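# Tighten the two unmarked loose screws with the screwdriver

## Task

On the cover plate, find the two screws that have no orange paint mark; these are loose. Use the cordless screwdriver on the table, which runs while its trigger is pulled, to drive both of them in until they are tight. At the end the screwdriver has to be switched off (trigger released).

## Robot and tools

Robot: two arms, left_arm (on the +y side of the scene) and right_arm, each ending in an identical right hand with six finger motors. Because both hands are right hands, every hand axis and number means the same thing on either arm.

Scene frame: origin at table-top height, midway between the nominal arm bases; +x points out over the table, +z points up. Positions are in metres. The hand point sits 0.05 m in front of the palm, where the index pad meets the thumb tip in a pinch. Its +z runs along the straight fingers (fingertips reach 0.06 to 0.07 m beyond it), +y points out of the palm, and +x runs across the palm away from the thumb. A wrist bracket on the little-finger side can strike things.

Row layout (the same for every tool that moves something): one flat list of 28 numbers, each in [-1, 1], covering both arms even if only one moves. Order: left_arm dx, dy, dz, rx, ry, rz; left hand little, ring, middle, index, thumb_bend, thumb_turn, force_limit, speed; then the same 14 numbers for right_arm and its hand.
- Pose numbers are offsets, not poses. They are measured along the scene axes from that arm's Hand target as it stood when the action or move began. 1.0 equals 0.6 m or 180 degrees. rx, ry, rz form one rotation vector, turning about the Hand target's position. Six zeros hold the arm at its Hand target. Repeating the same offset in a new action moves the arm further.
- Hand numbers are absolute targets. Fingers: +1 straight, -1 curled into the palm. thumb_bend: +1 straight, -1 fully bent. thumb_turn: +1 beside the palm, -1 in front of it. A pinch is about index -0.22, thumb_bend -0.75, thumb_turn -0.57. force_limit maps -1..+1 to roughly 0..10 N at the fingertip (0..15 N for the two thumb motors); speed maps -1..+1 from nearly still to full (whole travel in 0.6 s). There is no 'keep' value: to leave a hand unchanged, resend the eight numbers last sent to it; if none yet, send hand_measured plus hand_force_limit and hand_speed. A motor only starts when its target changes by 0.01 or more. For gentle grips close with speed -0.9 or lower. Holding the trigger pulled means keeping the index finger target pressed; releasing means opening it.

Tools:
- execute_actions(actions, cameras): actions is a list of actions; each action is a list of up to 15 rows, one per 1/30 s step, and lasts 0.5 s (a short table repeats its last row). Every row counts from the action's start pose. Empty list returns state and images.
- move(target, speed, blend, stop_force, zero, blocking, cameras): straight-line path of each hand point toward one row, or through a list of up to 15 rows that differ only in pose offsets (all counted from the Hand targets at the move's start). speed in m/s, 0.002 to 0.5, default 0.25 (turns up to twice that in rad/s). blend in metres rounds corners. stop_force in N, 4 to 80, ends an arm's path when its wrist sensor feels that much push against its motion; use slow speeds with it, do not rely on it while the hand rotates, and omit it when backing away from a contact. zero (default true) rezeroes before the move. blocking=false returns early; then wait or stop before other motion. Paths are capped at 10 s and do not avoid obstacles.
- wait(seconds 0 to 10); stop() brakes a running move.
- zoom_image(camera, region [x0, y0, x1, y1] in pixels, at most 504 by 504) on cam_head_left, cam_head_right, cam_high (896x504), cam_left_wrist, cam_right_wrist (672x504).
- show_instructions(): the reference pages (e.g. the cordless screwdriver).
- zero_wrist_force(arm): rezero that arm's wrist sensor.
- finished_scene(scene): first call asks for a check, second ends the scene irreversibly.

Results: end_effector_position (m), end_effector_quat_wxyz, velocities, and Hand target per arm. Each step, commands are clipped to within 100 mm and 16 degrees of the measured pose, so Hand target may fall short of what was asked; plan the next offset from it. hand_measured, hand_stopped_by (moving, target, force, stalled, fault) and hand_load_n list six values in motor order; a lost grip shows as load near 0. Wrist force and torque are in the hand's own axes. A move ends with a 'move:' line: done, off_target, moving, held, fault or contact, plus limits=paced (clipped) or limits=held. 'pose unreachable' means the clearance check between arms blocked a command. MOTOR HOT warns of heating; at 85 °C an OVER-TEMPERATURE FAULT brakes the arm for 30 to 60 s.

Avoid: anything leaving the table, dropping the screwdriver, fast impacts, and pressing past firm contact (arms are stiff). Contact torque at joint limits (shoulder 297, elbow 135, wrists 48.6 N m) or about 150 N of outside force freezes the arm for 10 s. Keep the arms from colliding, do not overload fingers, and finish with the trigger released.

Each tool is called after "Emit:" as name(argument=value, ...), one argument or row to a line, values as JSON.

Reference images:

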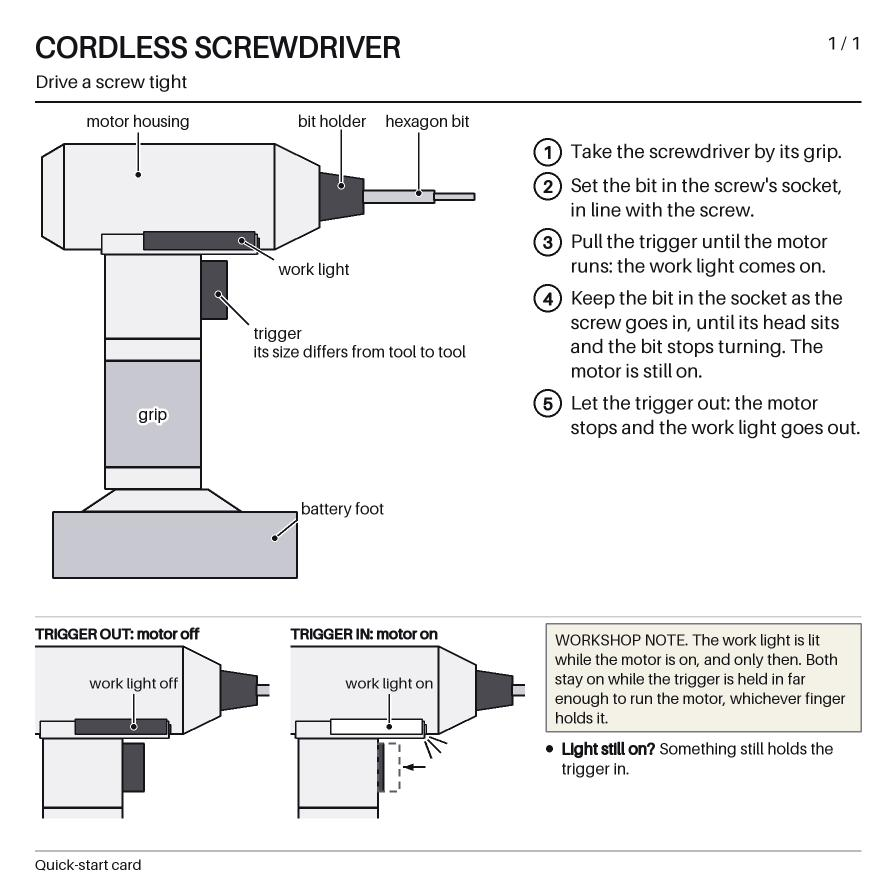

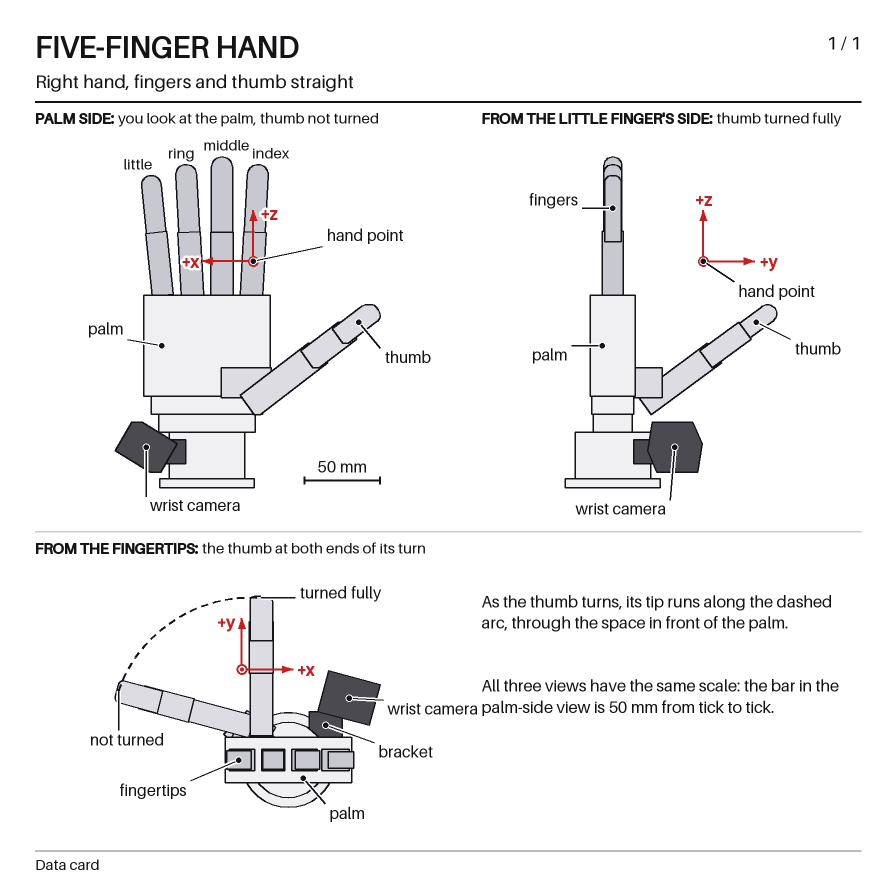

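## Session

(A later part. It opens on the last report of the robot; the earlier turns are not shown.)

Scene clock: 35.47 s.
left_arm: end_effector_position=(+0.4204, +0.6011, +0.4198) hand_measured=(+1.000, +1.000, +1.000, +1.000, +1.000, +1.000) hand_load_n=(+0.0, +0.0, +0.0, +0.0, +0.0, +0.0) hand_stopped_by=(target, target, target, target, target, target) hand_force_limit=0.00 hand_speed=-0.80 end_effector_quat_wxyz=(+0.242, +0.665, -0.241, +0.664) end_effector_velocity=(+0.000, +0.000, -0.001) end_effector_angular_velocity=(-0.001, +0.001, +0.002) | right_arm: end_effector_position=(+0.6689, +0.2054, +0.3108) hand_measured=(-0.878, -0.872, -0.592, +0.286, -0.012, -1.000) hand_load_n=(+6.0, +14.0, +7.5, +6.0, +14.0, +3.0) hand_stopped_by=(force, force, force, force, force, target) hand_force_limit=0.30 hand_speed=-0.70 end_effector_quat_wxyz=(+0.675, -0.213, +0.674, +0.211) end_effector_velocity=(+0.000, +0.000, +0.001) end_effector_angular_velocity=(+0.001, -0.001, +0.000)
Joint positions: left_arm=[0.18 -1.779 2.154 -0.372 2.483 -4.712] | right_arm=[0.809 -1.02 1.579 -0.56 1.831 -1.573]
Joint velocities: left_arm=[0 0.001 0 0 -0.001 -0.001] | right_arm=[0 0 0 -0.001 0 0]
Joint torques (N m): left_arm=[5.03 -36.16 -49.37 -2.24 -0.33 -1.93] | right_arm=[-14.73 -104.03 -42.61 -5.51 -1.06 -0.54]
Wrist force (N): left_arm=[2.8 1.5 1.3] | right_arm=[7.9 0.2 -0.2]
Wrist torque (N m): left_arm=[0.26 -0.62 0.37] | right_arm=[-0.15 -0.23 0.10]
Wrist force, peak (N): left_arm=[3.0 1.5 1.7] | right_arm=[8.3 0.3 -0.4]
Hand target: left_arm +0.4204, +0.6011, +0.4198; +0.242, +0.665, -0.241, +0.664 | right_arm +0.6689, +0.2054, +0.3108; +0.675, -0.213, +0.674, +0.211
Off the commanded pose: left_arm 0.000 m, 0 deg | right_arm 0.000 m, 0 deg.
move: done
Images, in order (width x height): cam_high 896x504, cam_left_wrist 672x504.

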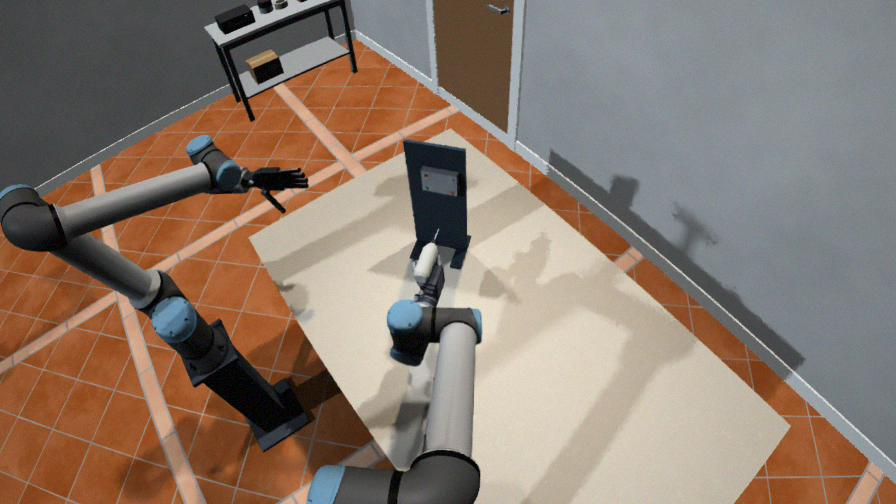

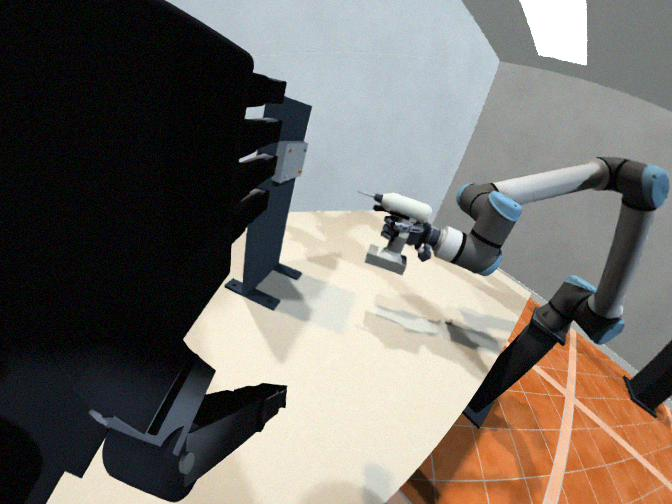

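Emit:
move(
  target=[0,0,0,0,0,0,1,1,1,1,1,1,0,-0.8,0,0,0,0,0,0,-0.98,-0.98,-0.98,-0.4,-0.98,-1,0.9,-0.7],
  cameras=["cam_left_wrist","cam_high","cam_right_wrist"],
)

Emit:
zoom_image(
  camera="cam_left_wrist",
  region=[340, 160, 480, 280],
)

Emit:
zoom_image(
  camera="cam_high",
  region=[370, 130, 510, 330],
)

Scene clock: 36.33 s.
left_arm: end_effector_position=(+0.4204, +0.6011, +0.4198) hand_measured=(+1.000, +1.000, +1.000, +1.000, +1.000, +1.000) hand_load_n=(+0.0, +0.0, +0.0, +0.0, +0.0, +0.0) hand_stopped_by=(target, target, target, target, target, target) hand_force_limit=0.00 hand_speed=-0.80 end_effector_quat_wxyz=(+0.242, +0.665, -0.241, +0.664) end_effector_velocity=(+0.000, +0.000, +0.000) end_effector_angular_velocity=(+0.000, +0.001, +0.000) | right_arm: end_effector_position=(+0.6689, +0.2054, +0.3108) hand_measured=(-0.876, -0.872, -0.592, +0.174, -0.012, -1.000) hand_load_n=(+10.5, +15.5, +6.0, +9.5, +14.5, +2.5) hand_stopped_by=(force, force, force, force, force, target) hand_force_limit=0.90 hand_speed=-0.70 end_effector_quat_wxyz=(+0.675, -0.213, +0.674, +0.211) end_effector_velocity=(+0.000, +0.000, +0.001) end_effector_angular_velocity=(+0.001, -0.001, +0.000)
Joint positions: left_arm=[0.18 -1.779 2.154 -0.372 2.483 -4.712] | right_arm=[0.809 -1.02 1.579 -0.56 1.831 -1.573]
Joint velocities: left_arm=[0 0 0 0.001 0 0] | right_arm=[0 -0.001 0 -0.001 0 0]
Joint torques (N m): left_arm=[6.16 -36.39 -48.92 -2.11 -0.56 -1.98] | right_arm=[-13.64 -103.78 -40.46 -5.26 -1.07 -0.2]
Wrist force (N): left_arm=[2.6 1.9 1.4] | right_arm=[8.1 0.1 -0.2]
Wrist torque (N m): left_arm=[0.31 -0.58 0.37] | right_arm=[-0.18 -0.25 0.11]
Wrist force, peak (N): left_arm=[2.6 1.9 1.4] | right_arm=[8.5 0.3 -0.3]
Hand target: left_arm +0.4204, +0.6011, +0.4198; +0.242, +0.665, -0.241, +0.664 | right_arm +0.6689, +0.2054, +0.3108; +0.675, -0.213, +0.674, +0.211
Off the commanded pose: left_arm 0.000 m, 0 deg | right_arm 0.000 m, 0 deg.
move: done
Images, in order (width x height): cam_high 896x504, cam_left_wrist 672x504, cam_right_wrist 672x504.

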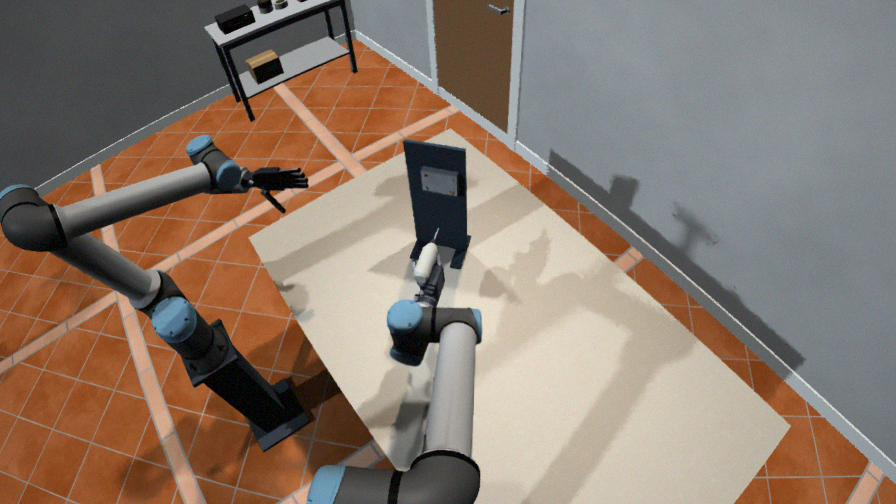

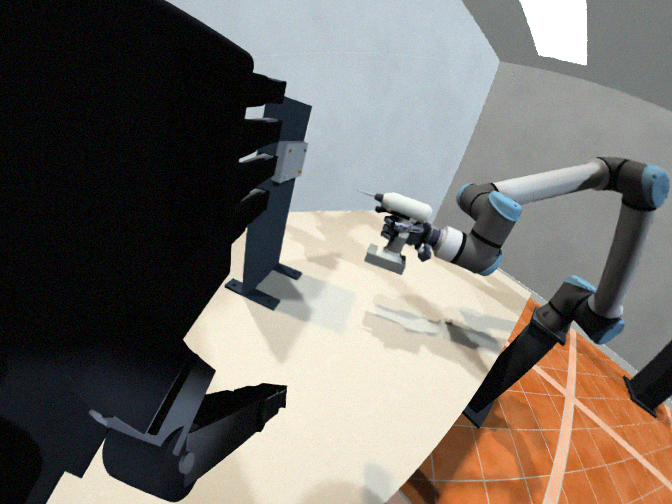

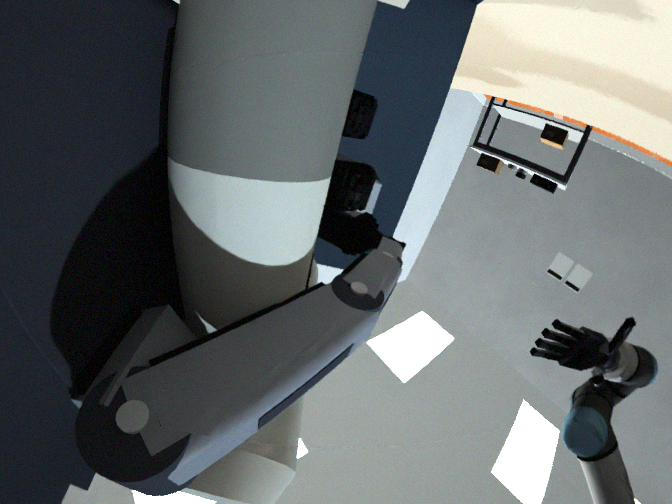

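Scaled by 3.600 from the camera's 672x504 image, which has a finer 960x720 frame.

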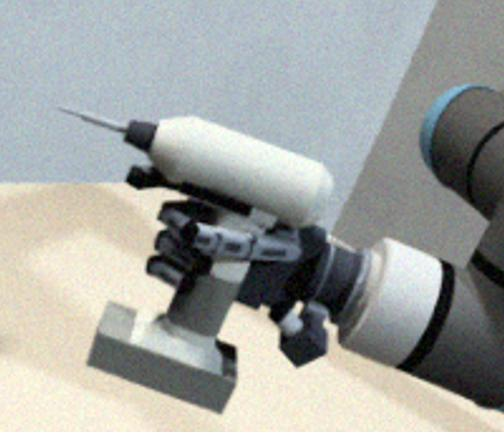

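Scaled by 2.520.

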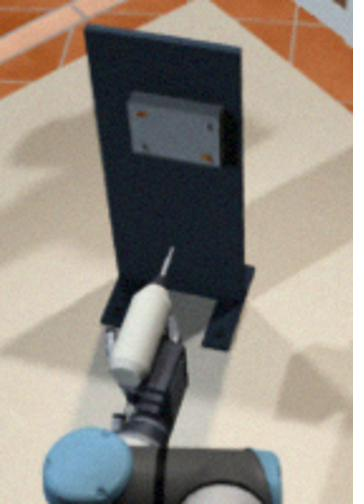

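Emit:
move(
  target=[0.338,-0.157,0,0,0,0.0833,1,1,1,1,1,1,0,-0.8,0,0,0,0,0,0,-0.98,-0.98,-0.98,-0.4,-0.98,-1,0.9,-0.7],
  cameras=["cam_left_wrist","cam_high"],
  speed=0.3,
)

Emit:
zoom_image(
  camera="cam_left_wrist",
  region=[320, 80, 620, 305],
)

Scene clock: 38.63 s.
left_arm: end_effector_position=(+0.6230, +0.5063, +0.4197) hand_measured=(+1.000, +1.000, +1.000, +1.000, +1.000, +1.000) hand_load_n=(+0.0, +0.0, +0.0, +0.0, +0.0, +0.0) hand_stopped_by=(target, target, target, target, target, target) hand_force_limit=0.00 hand_speed=-0.80 end_effector_quat_wxyz=(+0.154, +0.691, -0.152, +0.690) end_effector_velocity=(+0.000, +0.001, +0.000) end_effector_angular_velocity=(-0.001, +0.001, +0.002) | right_arm: end_effector_position=(+0.6689, +0.2054, +0.3108) hand_measured=(-0.876, -0.872, -0.592, +0.174, -0.012, -1.000) hand_load_n=(+10.5, +15.5, +6.0, +9.5, +15.0, +2.5) hand_stopped_by=(force, force, force, force, force, target) hand_force_limit=0.90 hand_speed=-0.70 end_effector_quat_wxyz=(+0.675, -0.213, +0.674, +0.211) end_effector_velocity=(+0.000, +0.000, -0.001) end_effector_angular_velocity=(+0.000, +0.000, +0.001)
Joint positions: left_arm=[-0.159 -1.626 2.025 -0.397 1.882 -4.714] | right_arm=[0.809 -1.02 1.579 -0.56 1.831 -1.573]
Joint velocities: left_arm=[0 0 0 0.001 -0.002 -0.001] | right_arm=[0 0.001 0 -0.001 0 0]
Joint torques (N m): left_arm=[-11.96 -27.41 -30.97 0.54 -2 1.52] | right_arm=[-12.76 -103.04 -38.38 -4.13 -0.97 0.4]
Wrist force (N): left_arm=[2.7 1.3 1.0] | right_arm=[8.0 0.4 0.0]
Wrist torque (N m): left_arm=[0.26 -0.58 0.35] | right_arm=[-0.13 -0.24 0.11]
Wrist force, peak (N): left_arm=[2.9 1.8 3.7] | right_arm=[8.4 0.1 0.1]
Hand target: left_arm +0.6231, +0.5063, +0.4196; +0.154, +0.691, -0.152, +0.690 | right_arm +0.6689, +0.2054, +0.3108; +0.675, -0.213, +0.674, +0.211
Off the commanded pose: left_arm 0.001 m, 0 deg | right_arm 0.000 m, 0 deg.
move: done
Images, in order (width x height): cam_high 896x504, cam_left_wrist 672x504.

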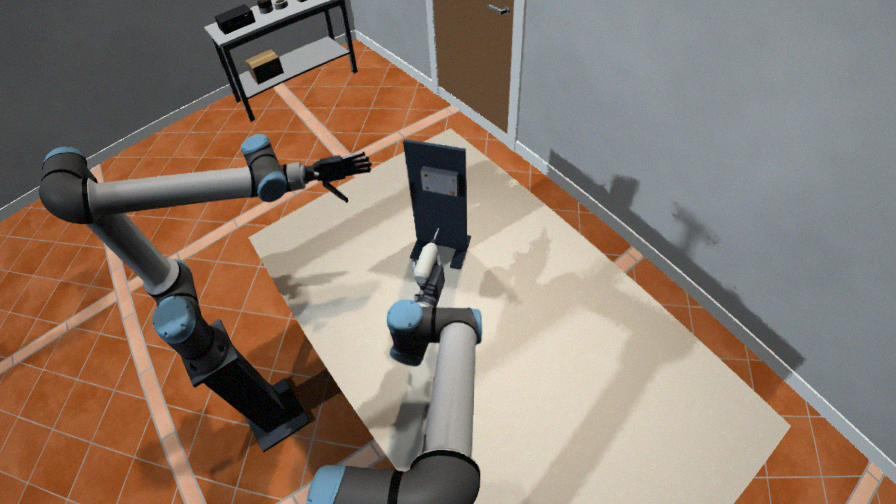

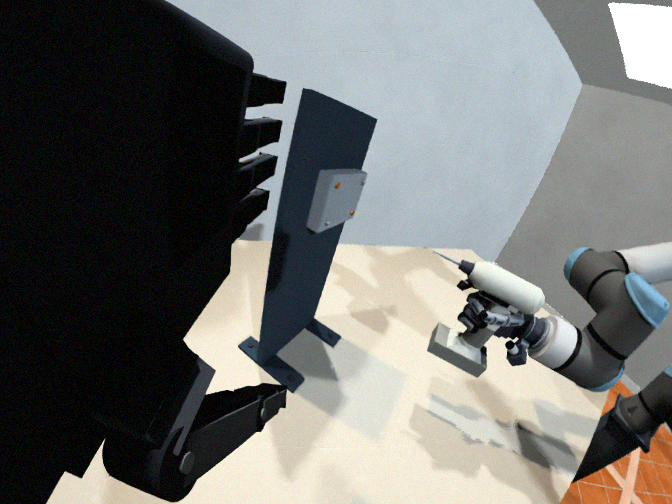

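Scaled by 1.680 from the camera's 672x504 image, which has a finer 960x720 frame.

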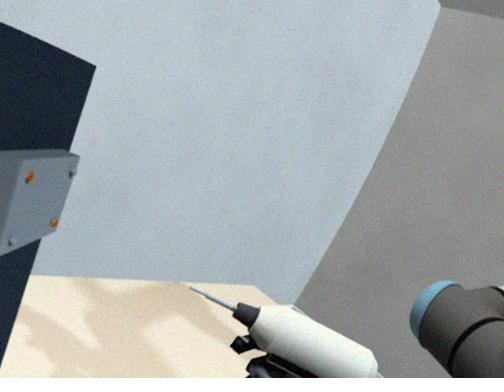

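Emit:
zoom_image(
  camera="cam_left_wrist",
  region=[400, 230, 560, 390],
)

Emit:
zoom_image(
  camera="cam_left_wrist",
  region=[280, 130, 440, 290],
)

Scaled by 3.150 from the camera's 672x504 image, which has a finer 960x720 frame.

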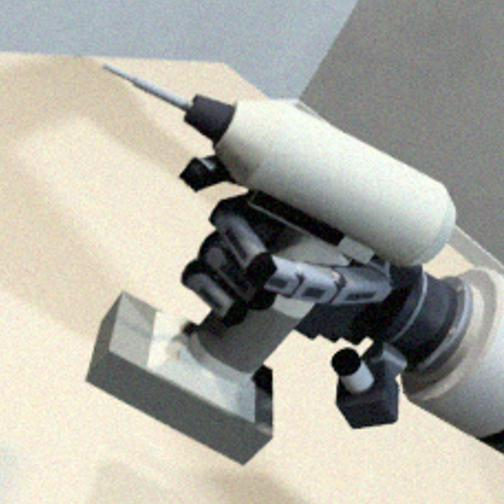

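Scaled by 3.150 from the camera's 672x504 image, which has a finer 960x720 frame.

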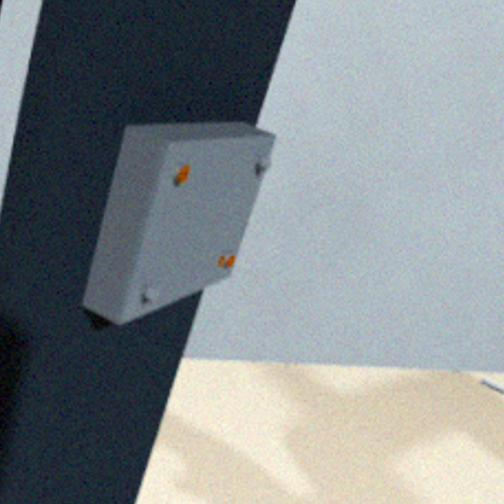

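Emit:
move(
  target=[0.078,-0.198,-0.366,0,0,-0.1833,1,1,1,1,1,1,0,-0.8,0,0,0,0,0,0,-0.98,-0.98,-0.98,-0.4,-0.98,-1,0.9,-0.7],
  cameras=["cam_left_wrist"],
  speed=0.25,
)

Emit:
zoom_image(
  camera="cam_left_wrist",
  region=[260, 80, 560, 305],
)

Scene clock: 41.33 s.
left_arm: end_effector_position=(+0.6695, +0.3872, +0.1996) hand_measured=(+1.000, +1.000, +1.000, +1.000, +1.000, +1.000) hand_load_n=(+0.0, +0.0, +0.0, +0.0, +0.0, +0.5) hand_stopped_by=(target, target, target, target, target, target) hand_force_limit=0.00 hand_speed=-0.80 end_effector_quat_wxyz=(+0.343, +0.619, -0.342, +0.618) end_effector_velocity=(+0.000, -0.001, -0.001) end_effector_angular_velocity=(+0.000, +0.000, -0.002) | right_arm: end_effector_position=(+0.6689, +0.2054, +0.3108) hand_measured=(-0.876, -0.872, -0.592, +0.174, -0.012, -1.000) hand_load_n=(+10.5, +15.5, +6.0, +9.0, +15.0, +2.5) hand_stopped_by=(force, force, force, force, force, target) hand_force_limit=0.90 hand_speed=-0.70 end_effector_quat_wxyz=(+0.675, -0.213, +0.674, +0.211) end_effector_velocity=(+0.000, +0.000, +0.000) end_effector_angular_velocity=(+0.001, -0.001, +0.000)
Joint positions: left_arm=[-0.169 -1.153 1.905 -0.749 2.448 -4.713] | right_arm=[0.809 -1.02 1.579 -0.56 1.831 -1.573]
Joint velocities: left_arm=[-0.001 0.002 0 -0.001 0.002 0] | right_arm=[0 0 0 -0.002 0 0]
Joint torques (N m): left_arm=[9.3 -43.34 -20.83 0.68 1.32 -3.72] | right_arm=[-12.47 -102.16 -39.36 -2.76 -0.97 0.67]
Wrist force (N): left_arm=[2.7 2.1 0.9] | right_arm=[8.1 0.2 -0.3]
Wrist torque (N m): left_arm=[0.37 -0.58 0.39] | right_arm=[-0.14 -0.24 0.11]
Wrist force, peak (N): left_arm=[4.7 1.4 0.0] | right_arm=[8.4 -0.1 -0.4]
Hand target: left_arm +0.6694, +0.3873, +0.1994; +0.343, +0.619, -0.342, +0.618 | right_arm +0.6689, +0.2054, +0.3108; +0.675, -0.213, +0.674, +0.211
Off the commanded pose: left_arm 0.001 m, 0 deg | right_arm 0.000 m, 0 deg.
move: done
Images, in order (width x height): cam_left_wrist 672x504.

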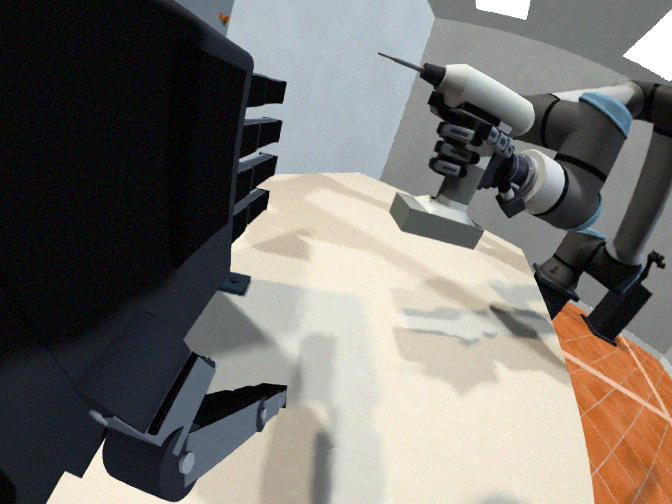

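Scaled by 1.680 from the camera's 672x504 image, which has a finer 960x720 frame.

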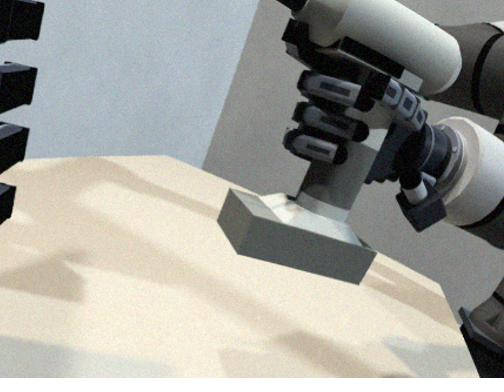

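Emit:
zoom_image(
  camera="cam_left_wrist",
  region=[410, 50, 540, 200],
)

Scaled by 3.360 from the camera's 672x504 image, which has a finer 960x720 frame.

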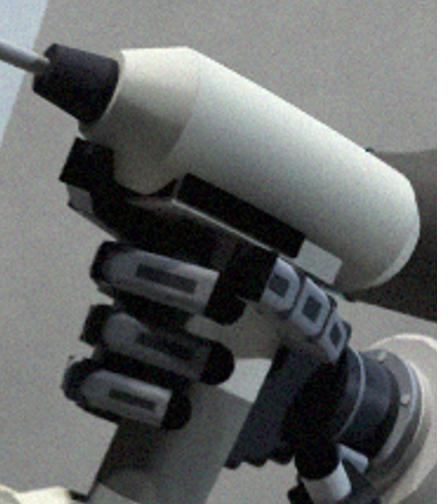

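Emit:
move(
  target=[0,0,0,0,0,0,1,1,1,1,1,1,0,-0.8,0,0,0,0,0,0,-0.98,-0.98,-0.98,1,-0.98,-1,0.9,-0.7],
  cameras=["cam_left_wrist"],
)

Emit:
zoom_image(
  camera="cam_left_wrist",
  region=[410, 50, 540, 200],
)

Scene clock: 43.80 s.
left_arm: end_effector_position=(+0.6694, +0.3873, +0.1994) hand_measured=(+1.000, +1.000, +1.000, +1.000, +1.000, +1.000) hand_load_n=(+0.0, +0.0, +0.0, +0.0, +0.0, +0.0) hand_stopped_by=(target, target, target, target, target, target) hand_force_limit=0.00 hand_speed=-0.80 end_effector_quat_wxyz=(+0.343, +0.619, -0.342, +0.618) end_effector_velocity=(+0.000, +0.001, +0.001) end_effector_angular_velocity=(+0.000, +0.000, +0.001) | right_arm: end_effector_position=(+0.6689, +0.2053, +0.3108) hand_measured=(-0.878, -0.872, -0.592, +1.000, -0.012, -1.000) hand_load_n=(+0.0, +6.0, +8.0, +0.0, +13.0, +3.5) hand_stopped_by=(force, force, force, target, force, target) hand_force_limit=0.90 hand_speed=-0.70 end_effector_quat_wxyz=(+0.675, -0.213, +0.674, +0.211) end_effector_velocity=(+0.000, +0.000, -0.001) end_effector_angular_velocity=(-0.001, +0.001, +0.000)
Joint positions: left_arm=[-0.169 -1.153 1.905 -0.749 2.448 -4.713] | right_arm=[0.809 -1.02 1.579 -0.56 1.831 -1.573]
Joint velocities: left_arm=[0.002 -0.001 0 0 0 -0.001] | right_arm=[0 0.001 0 0 0 0]
Joint torques (N m): left_arm=[8.11 -42.92 -23.81 -4.12 2.65 -3.22] | right_arm=[-11.2 -101.8 -40.07 -2.14 -0.99 0.69]
Wrist force (N): left_arm=[2.9 2.0 1.4] | right_arm=[7.9 0.3 -0.6]
Wrist torque (N m): left_arm=[0.33 -0.63 0.40] | right_arm=[-0.11 -0.22 0.11]
Wrist force, peak (N): left_arm=[2.9 2.0 1.4] | right_arm=[8.4 0.8 0.3]
Hand target: left_arm +0.6694, +0.3873, +0.1994; +0.343, +0.619, -0.342, +0.618 | right_arm +0.6689, +0.2054, +0.3108; +0.675, -0.213, +0.674, +0.211
Off the commanded pose: left_arm 0.000 m, 0 deg | right_arm 0.000 m, 0 deg.
move: done
Images, in order (width x height): cam_left_wrist 672x504.

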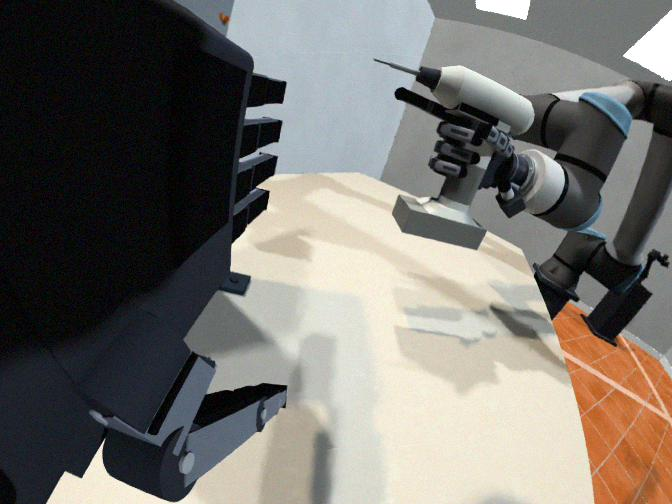

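Scaled by 3.360 from the camera's 672x504 image, which has a finer 960x720 frame.

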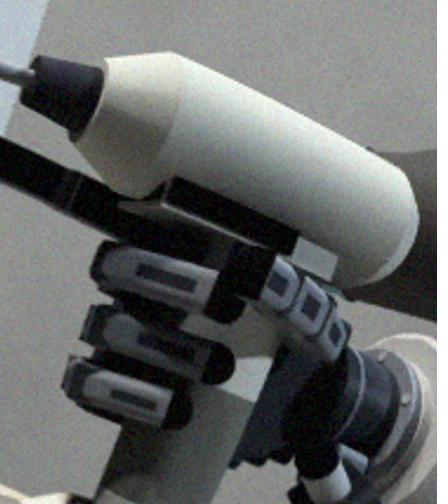

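Emit:
move(
  target=[0,0,0,0,0,0,1,1,1,1,1,1,0,-0.8,0,0,0,0,0,0,-0.98,-0.98,-0.95,1,-0.98,-1,1,-0.7],
  cameras=["cam_left_wrist"],
)

Emit:
zoom_image(
  camera="cam_left_wrist",
  region=[410, 50, 540, 200],
)

Scene clock: 44.63 s.
left_arm: end_effector_position=(+0.6694, +0.3873, +0.1994) hand_measured=(+1.000, +1.000, +1.000, +1.000, +1.000, +1.000) hand_load_n=(+0.0, +0.0, +0.0, +0.0, +0.0, +0.0) hand_stopped_by=(target, target, target, target, target, target) hand_force_limit=0.00 hand_speed=-0.80 end_effector_quat_wxyz=(+0.343, +0.619, -0.342, +0.618) end_effector_velocity=(+0.000, +0.000, +0.000) end_effector_angular_velocity=(+0.000, -0.001, +0.000) | right_arm: end_effector_position=(+0.6689, +0.2053, +0.3108) hand_measured=(-0.878, -0.872, -0.600, +1.000, -0.012, -1.000) hand_load_n=(+0.0, +6.0, +11.5, +0.0, +13.5, +3.5) hand_stopped_by=(force, force, force, target, force, target) hand_force_limit=1.00 hand_speed=-0.70 end_effector_quat_wxyz=(+0.675, -0.213, +0.674, +0.211) end_effector_velocity=(+0.000, +0.000, +0.001) end_effector_angular_velocity=(+0.000, +0.000, +0.000)
Joint positions: left_arm=[-0.169 -1.153 1.905 -0.749 2.448 -4.713] | right_arm=[0.809 -1.02 1.579 -0.56 1.831 -1.573]
Joint velocities: left_arm=[0 0 0 0 0 0.001] | right_arm=[0 -0.001 0 0 0 0]
Joint torques (N m): left_arm=[7.66 -41.47 -25.8 -4.75 2.09 -3.32] | right_arm=[-10.65 -102.19 -40.41 -2.21 -1.12 0.86]
Wrist force (N): left_arm=[2.9 2.0 1.3] | right_arm=[7.9 0.1 -0.2]
Wrist torque (N m): left_arm=[0.34 -0.63 0.40] | right_arm=[-0.17 -0.23 0.10]
Wrist force, peak (N): left_arm=[2.9 2.0 1.3] | right_arm=[8.3 0.5 -0.3]
Hand target: left_arm +0.6694, +0.3873, +0.1994; +0.343, +0.619, -0.342, +0.618 | right_arm +0.6689, +0.2054, +0.3108; +0.675, -0.213, +0.674, +0.211
Off the commanded pose: left_arm 0.000 m, 0 deg | right_arm 0.000 m, 0 deg.
move: done
Images, in order (width x height): cam_left_wrist 672x504.

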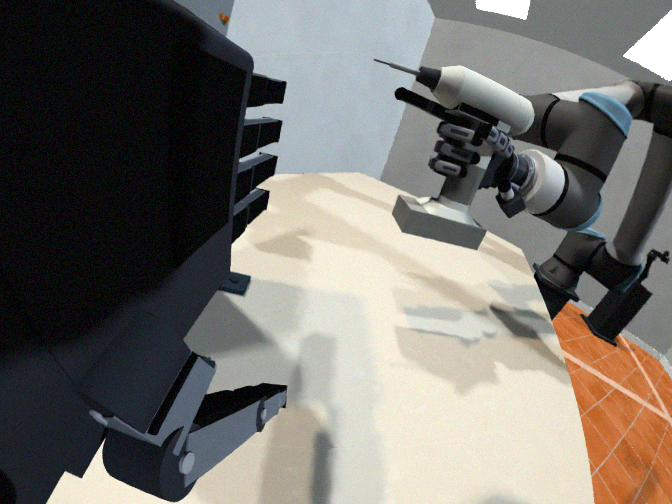

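Scaled by 3.360 from the camera's 672x504 image, which has a finer 960x720 frame.

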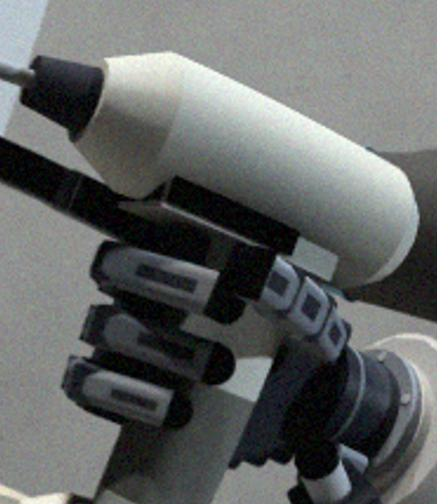

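Emit:
move(
  target=[0,0,0,0,0,0,1,1,1,1,1,1,0,-0.8,0,0,-0.275,0,0,0,-0.98,-0.98,-0.95,1,-0.98,-1,1,-0.7],
  cameras=["cam_left_wrist"],
  speed=0.15,
)

Emit:
zoom_image(
  camera="cam_left_wrist",
  region=[380, 150, 560, 350],
)

Scene clock: 46.77 s.
left_arm: end_effector_position=(+0.6694, +0.3873, +0.1994) hand_measured=(+1.000, +1.000, +1.000, +1.000, +1.000, +1.000) hand_load_n=(-0.5, +0.0, +0.0, +0.0, +0.0, +0.0) hand_stopped_by=(target, target, target, target, target, target) hand_force_limit=0.00 hand_speed=-0.80 end_effector_quat_wxyz=(+0.343, +0.619, -0.342, +0.618) end_effector_velocity=(+0.000, +0.000, +0.000) end_effector_angular_velocity=(+0.000, +0.000, +0.001) | right_arm: end_effector_position=(+0.6689, +0.2055, +0.1459) hand_measured=(-0.878, -0.872, -0.600, +1.000, -0.012, -1.000) hand_load_n=(+1.0, +7.0, +11.5, +0.0, +13.5, +3.5) hand_stopped_by=(force, force, force, target, force, target) hand_force_limit=1.00 hand_speed=-0.70 end_effector_quat_wxyz=(+0.675, -0.213, +0.674, +0.211) end_effector_velocity=(+0.000, +0.000, +0.001) end_effector_angular_velocity=(+0.001, -0.002, +0.000)
Joint positions: left_arm=[-0.169 -1.153 1.905 -0.749 2.448 -4.713] | right_arm=[0.809 -0.852 1.643 -0.792 1.831 -1.573]
Joint velocities: left_arm=[0.001 0 0 0 0 0] | right_arm=[0 -0.001 0 -0.001 0 0]
Joint torques (N m): left_arm=[10.76 -44.29 -30.57 -3.79 1.9 -3.2] | right_arm=[14.91 -94.62 -41.27 -4.03 1.08 -1.31]
Wrist force (N): left_arm=[2.8 1.7 1.1] | right_arm=[7.7 0.2 -0.4]
Wrist torque (N m): left_arm=[0.30 -0.60 0.38] | right_arm=[-0.12 -0.27 0.12]
Wrist force, peak (N): left_arm=[3.0 2.2 1.3] | right_arm=[10.8 -0.1 -0.6]
Hand target: left_arm +0.6694, +0.3873, +0.1994; +0.343, +0.619, -0.342, +0.618 | right_arm +0.6689, +0.2055, +0.1460; +0.675, -0.213, +0.674, +0.211
Off the commanded pose: left_arm 0.000 m, 0 deg | right_arm 0.000 m, 0 deg.
move: done
Images, in order (width x height): cam_left_wrist 672x504.

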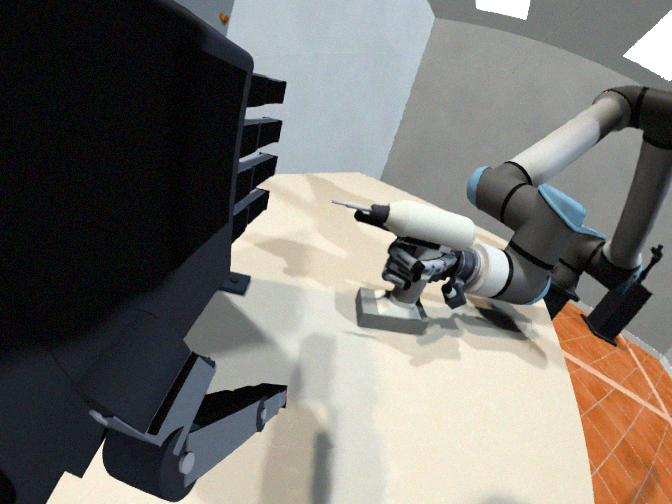

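Scaled by 2.520 from the camera's 672x504 image, which has a finer 960x720 frame.

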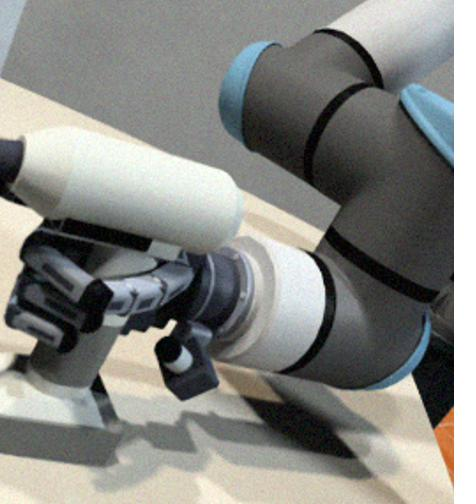

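Emit:
move(
  target=[0,0,0,0,0,0,1,1,1,1,1,1,0,-0.8,0,0,-0.035,0,0,0,-0.98,-0.98,-0.95,1,-0.98,-1,1,-0.7],
  cameras=["cam_left_wrist"],
  speed=0.015,
  stop_force=4,
)

Scene clock: 47.60 s.
left_arm: end_effector_position=(+0.6694, +0.3873, +0.1994) hand_measured=(+1.000, +1.000, +1.000, +1.000, +1.000, +1.000) hand_load_n=(+0.0, +0.0, -0.5, +0.0, +0.0, +0.0) hand_stopped_by=(target, target, target, target, target, target) hand_force_limit=0.00 hand_speed=-0.80 end_effector_quat_wxyz=(+0.343, +0.619, -0.342, +0.618) end_effector_velocity=(+0.000, +0.000, +0.000) end_effector_angular_velocity=(-0.001, +0.000, +0.000) | right_arm: end_effector_position=(+0.6689, +0.2055, +0.1458) hand_measured=(-0.878, -0.872, -0.600, +1.000, -0.012, -1.000) hand_load_n=(+1.5, +7.0, +11.5, +0.0, +13.0, +3.0) hand_stopped_by=(force, force, force, target, force, target) hand_force_limit=1.00 hand_speed=-0.70 end_effector_quat_wxyz=(+0.675, -0.213, +0.674, +0.211) end_effector_velocity=(+0.000, +0.000, +0.001) end_effector_angular_velocity=(+0.000, +0.000, +0.000)
Joint positions: left_arm=[-0.169 -1.153 1.905 -0.749 2.448 -4.713] | right_arm=[0.809 -0.851 1.643 -0.792 1.831 -1.573]
Joint velocities: left_arm=[0 0 0 0 0 -0.001] | right_arm=[0 -0.001 0 0.001 0 0]
Joint torques (N m): left_arm=[6.93 -45.99 -30.56 -4.19 1.82 -3.62] | right_arm=[12.07 -108.16 -34.25 -1.25 0.85 -1.13]
Wrist force (N): left_arm=[2.6 1.5 0.8] | right_arm=[6.4 -0.1 0.3]
Wrist torque (N m): left_arm=[0.29 -0.57 0.37] | right_arm=[-0.21 -0.27 0.11]
Wrist force, peak (N): left_arm=[3.0 1.7 1.3] | right_arm=[7.9 0.4 -0.3]
Hand target: left_arm +0.6694, +0.3873, +0.1994; +0.343, +0.619, -0.342, +0.618 | right_arm +0.6689, +0.2055, +0.1458; +0.675, -0.213, +0.674, +0.211
Off the commanded pose: left_arm 0.000 m, 0 deg | right_arm 0.021 m, 0 deg.
move: contact (right_arm)
Images, in order (width x height): cam_left_wrist 672x504.

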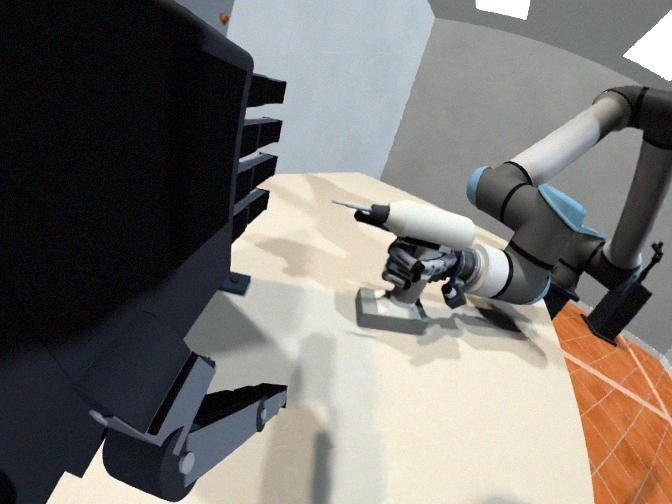

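Emit:
move(
  target=[0,0,0,0,0,0,1,1,1,1,1,1,0,-0.8,0,0,-0.015,0,0,0,-0.98,-0.98,-0.95,1,-0.98,-1,1,-0.7],
  cameras=["cam_left_wrist"],
  speed=0.01,
  stop_force=10,
)

Emit:
zoom_image(
  camera="cam_left_wrist",
  region=[320, 180, 500, 350],
)

Scene clock: 48.57 s.
left_arm: end_effector_position=(+0.6694, +0.3873, +0.1994) hand_measured=(+1.000, +1.000, +1.000, +1.000, +1.000, +1.000) hand_load_n=(+0.0, +0.0, +0.0, +0.0, +0.0, +0.0) hand_stopped_by=(target, target, target, target, target, target) hand_force_limit=0.00 hand_speed=-0.80 end_effector_quat_wxyz=(+0.343, +0.619, -0.342, +0.618) end_effector_velocity=(+0.000, +0.001, +0.000) end_effector_angular_velocity=(+0.000, +0.000, +0.001) | right_arm: end_effector_position=(+0.6689, +0.2055, +0.1454) hand_measured=(-0.878, -0.872, -0.600, +1.000, -0.012, -1.000) hand_load_n=(+2.0, +8.0, +11.5, +0.0, +13.5, +3.0) hand_stopped_by=(force, force, force, target, force, target) hand_force_limit=1.00 hand_speed=-0.70 end_effector_quat_wxyz=(+0.675, -0.213, +0.674, +0.211) end_effector_velocity=(+0.000, +0.000, -0.001) end_effector_angular_velocity=(-0.001, +0.001, +0.000)
Joint positions: left_arm=[-0.169 -1.153 1.905 -0.749 2.448 -4.713] | right_arm=[0.809 -0.851 1.643 -0.793 1.831 -1.573]
Joint velocities: left_arm=[0.002 0 0 0 0 0] | right_arm=[0 0 0 0.001 0 0]
Joint torques (N m): left_arm=[4.73 -47.03 -33.6 -3.84 2.15 -3.36] | right_arm=[12.04 -101.35 -34.12 -0.28 0.83 -0.79]
Wrist force (N): left_arm=[2.9 1.6 1.0] | right_arm=[2.9 0.4 1.0]
Wrist torque (N m): left_arm=[0.29 -0.62 0.38] | right_arm=[-0.18 -0.41 0.14]
Wrist force, peak (N): left_arm=[3.1 1.7 1.2] | right_arm=[7.1 0.2 -0.1]
Hand target: left_arm +0.6694, +0.3873, +0.1994; +0.343, +0.619, -0.342, +0.618 | right_arm +0.6689, +0.2055, +0.1454; +0.675, -0.213, +0.674, +0.211
Off the commanded pose: left_arm 0.000 m, 0 deg | right_arm 0.009 m, 0 deg.
move: contact (right_arm)
Images, in order (width x height): cam_left_wrist 672x504.

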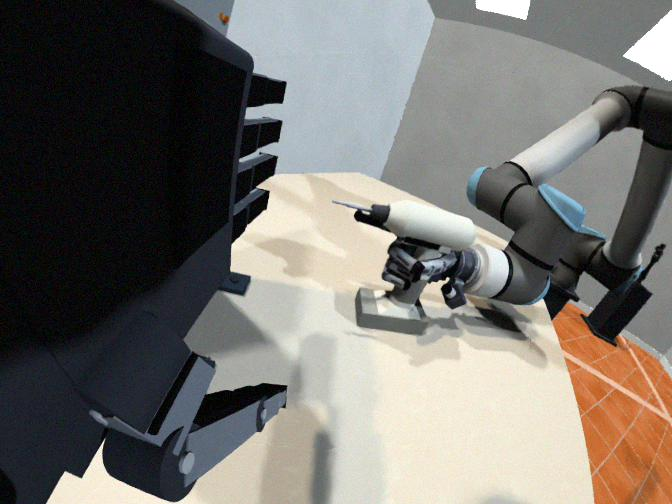

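Scaled by 2.800 from the camera's 672x504 image, which has a finer 960x720 frame.

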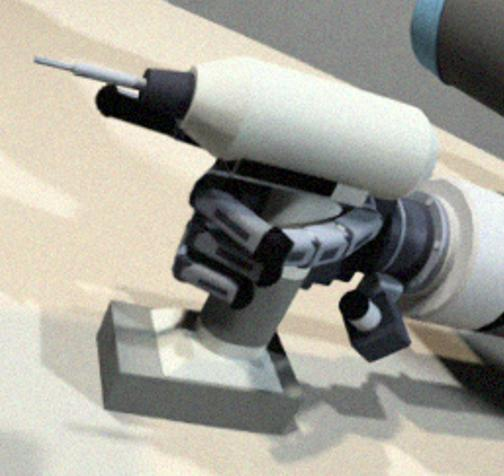

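Emit:
move(
  target=[0,0,0,0,0,0,1,1,1,1,1,1,0,-0.8,0,0,0,0,0,0,0.4,0.4,0.4,1,0.5,-1,1,-0.7],
  cameras=["cam_left_wrist","cam_right_wrist"],
)

Emit:
zoom_image(
  camera="cam_left_wrist",
  region=[320, 180, 500, 350],
)

Scene clock: 51.53 s.
left_arm: end_effector_position=(+0.6694, +0.3873, +0.1994) hand_measured=(+1.000, +1.000, +1.000, +1.000, +1.000, +1.000) hand_load_n=(+0.0, +0.0, +0.0, +0.0, +0.0, +0.0) hand_stopped_by=(target, target, target, target, target, target) hand_force_limit=0.00 hand_speed=-0.80 end_effector_quat_wxyz=(+0.343, +0.619, -0.342, +0.618) end_effector_velocity=(+0.000, +0.001, +0.000) end_effector_angular_velocity=(-0.001, +0.001, +0.001) | right_arm: end_effector_position=(+0.6689, +0.2055, +0.1454) hand_measured=(+0.400, +0.400, +0.400, +1.000, +0.500, -1.000) hand_load_n=(+0.0, +0.0, +0.0, +0.0, +0.0, -0.5) hand_stopped_by=(target, target, target, target, target, target) hand_force_limit=1.00 hand_speed=-0.70 end_effector_quat_wxyz=(+0.675, -0.213, +0.674, +0.211) end_effector_velocity=(+0.000, +0.000, +0.001) end_effector_angular_velocity=(+0.001, -0.001, +0.000)
Joint positions: left_arm=[-0.169 -1.153 1.905 -0.749 2.448 -4.713] | right_arm=[0.809 -0.851 1.643 -0.793 1.831 -1.573]
Joint velocities: left_arm=[0.001 0 0 0 0 -0.001] | right_arm=[0 -0.001 0 -0.001 0 0]
Joint torques (N m): left_arm=[2.01 -43.89 -40.5 -3.24 1.7 -3.33] | right_arm=[11.52 -103.43 -33.9 -4.42 0.75 -0.71]
Wrist force (N): left_arm=[2.6 1.8 1.5] | right_arm=[1.4 -0.5 -0.3]
Wrist torque (N m): left_arm=[0.28 -0.59 0.38] | right_arm=[-0.15 0.05 -0.04]
Wrist force, peak (N): left_arm=[2.9 2.2 1.2] | right_arm=[5.6 0.4 -0.6]
Hand target: left_arm +0.6694, +0.3873, +0.1994; +0.343, +0.619, -0.342, +0.618 | right_arm +0.6689, +0.2055, +0.1454; +0.675, -0.213, +0.674, +0.211
Off the commanded pose: left_arm 0.000 m, 0 deg | right_arm 0.000 m, 0 deg.
move: done
Images, in order (width x height): cam_left_wrist 672x504, cam_right_wrist 672x504.

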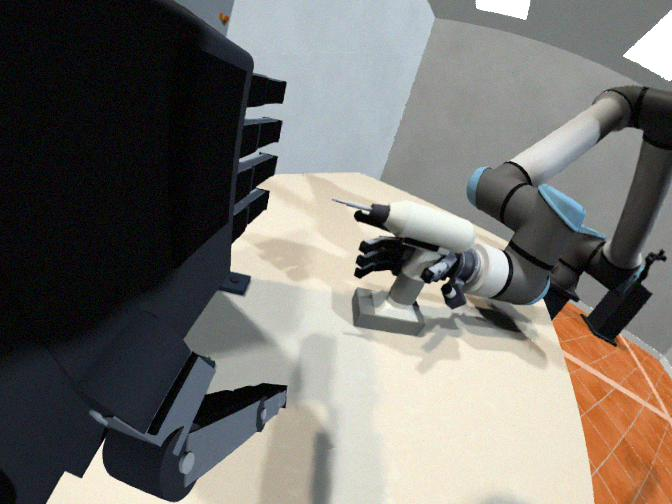

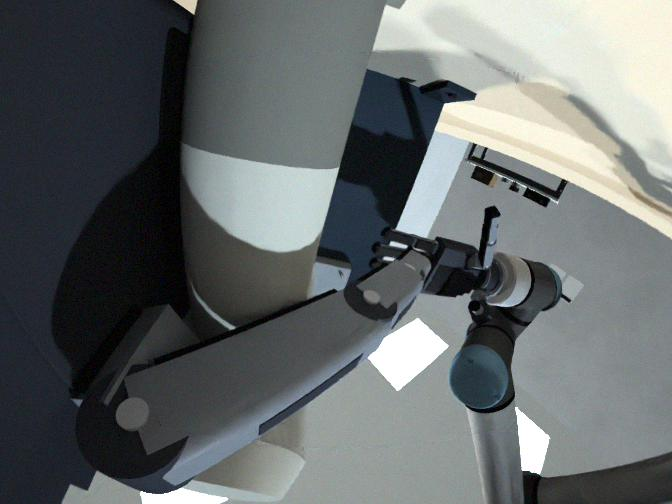

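Scaled by 2.800 from the camera's 672x504 image, which has a finer 960x720 frame.

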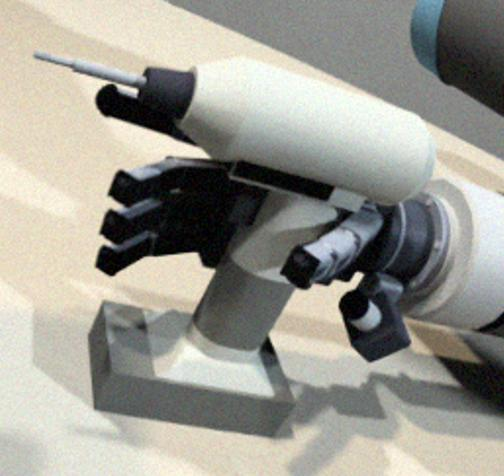

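Emit:
move(
  target=[
    [0,0,0,0,0,0,1,1,1,1,1,1,0,-0.8,0,0,-0.0207,0,0,0,0.4,0.4,0.4,1,0.5,-1,1,-0.7],
  ],
  cameras=["cam_left_wrist"],
  speed=0.03,
  stop_force=6,
)

Emit:
zoom_image(
  camera="cam_left_wrist",
  region=[320, 180, 500, 350],
)

Scene clock: 53.53 s.
left_arm: end_effector_position=(+0.6694, +0.3873, +0.1994) hand_measured=(+1.000, +1.000, +1.000, +1.000, +1.000, +1.000) hand_load_n=(+0.0, +0.0, +0.0, +0.0, +0.0, +0.0) hand_stopped_by=(target, target, target, target, target, target) hand_force_limit=0.00 hand_speed=-0.80 end_effector_quat_wxyz=(+0.343, +0.619, -0.342, +0.618) end_effector_velocity=(+0.000, +0.000, +0.000) end_effector_angular_velocity=(+0.000, -0.002, +0.001) | right_arm: end_effector_position=(+0.6689, +0.2055, +0.1330) hand_measured=(+0.400, +0.400, +0.400, +1.000, +0.500, -1.000) hand_load_n=(+0.0, +0.0, +0.0, +0.0, +0.0, +0.0) hand_stopped_by=(target, target, target, target, target, target) hand_force_limit=1.00 hand_speed=-0.70 end_effector_quat_wxyz=(+0.675, -0.213, +0.674, +0.211) end_effector_velocity=(+0.000, +0.000, -0.003) end_effector_angular_velocity=(-0.002, +0.002, +0.000)
Joint positions: left_arm=[-0.169 -1.153 1.905 -0.749 2.448 -4.713] | right_arm=[0.809 -0.836 1.645 -0.809 1.831 -1.573]
Joint velocities: left_arm=[0 0 0 -0.001 0 0.001] | right_arm=[0 0.003 0 0 0 0]
Joint torques (N m): left_arm=[6.79 -46.34 -42.11 -2.91 2.38 -3.51] | right_arm=[14.02 -103.18 -36.21 -0.26 1.34 -0.73]
Wrist force (N): left_arm=[2.8 1.7 0.8] | right_arm=[0.3 0.2 -0.5]
Wrist torque (N m): left_arm=[0.32 -0.60 0.39] | right_arm=[-0.12 0.11 -0.11]
Wrist force, peak (N): left_arm=[2.9 2.1 1.3] | right_arm=[1.8 -1.1 -0.4]
Hand target: left_arm +0.6694, +0.3873, +0.1994; +0.343, +0.619, -0.342, +0.618 | right_arm +0.6689, +0.2055, +0.1330; +0.675, -0.213, +0.674, +0.211
Off the commanded pose: left_arm 0.000 m, 0 deg | right_arm 0.000 m, 0 deg.
move: done
Images, in order (width x height): cam_left_wrist 672x504.

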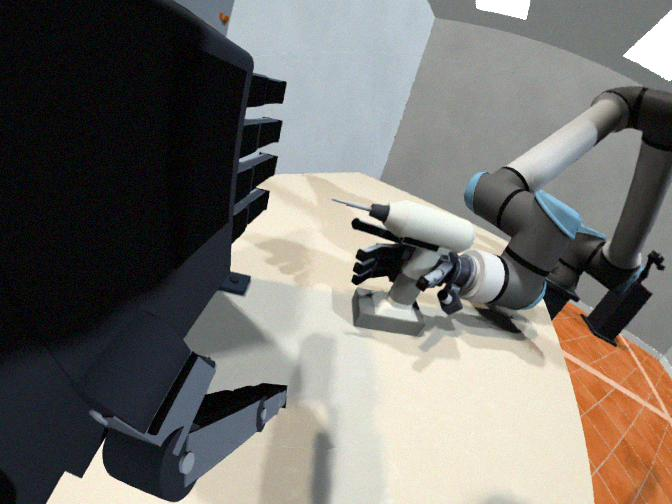

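Scaled by 2.800 from the camera's 672x504 image, which has a finer 960x720 frame.

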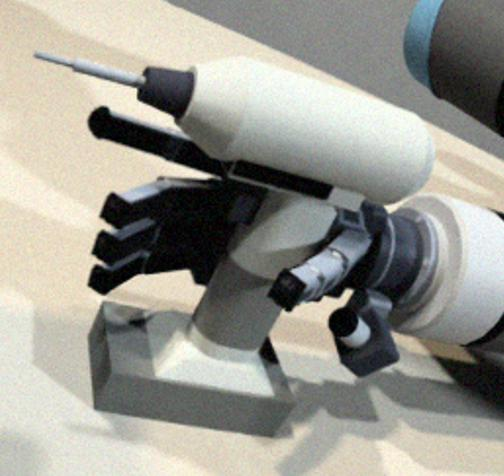

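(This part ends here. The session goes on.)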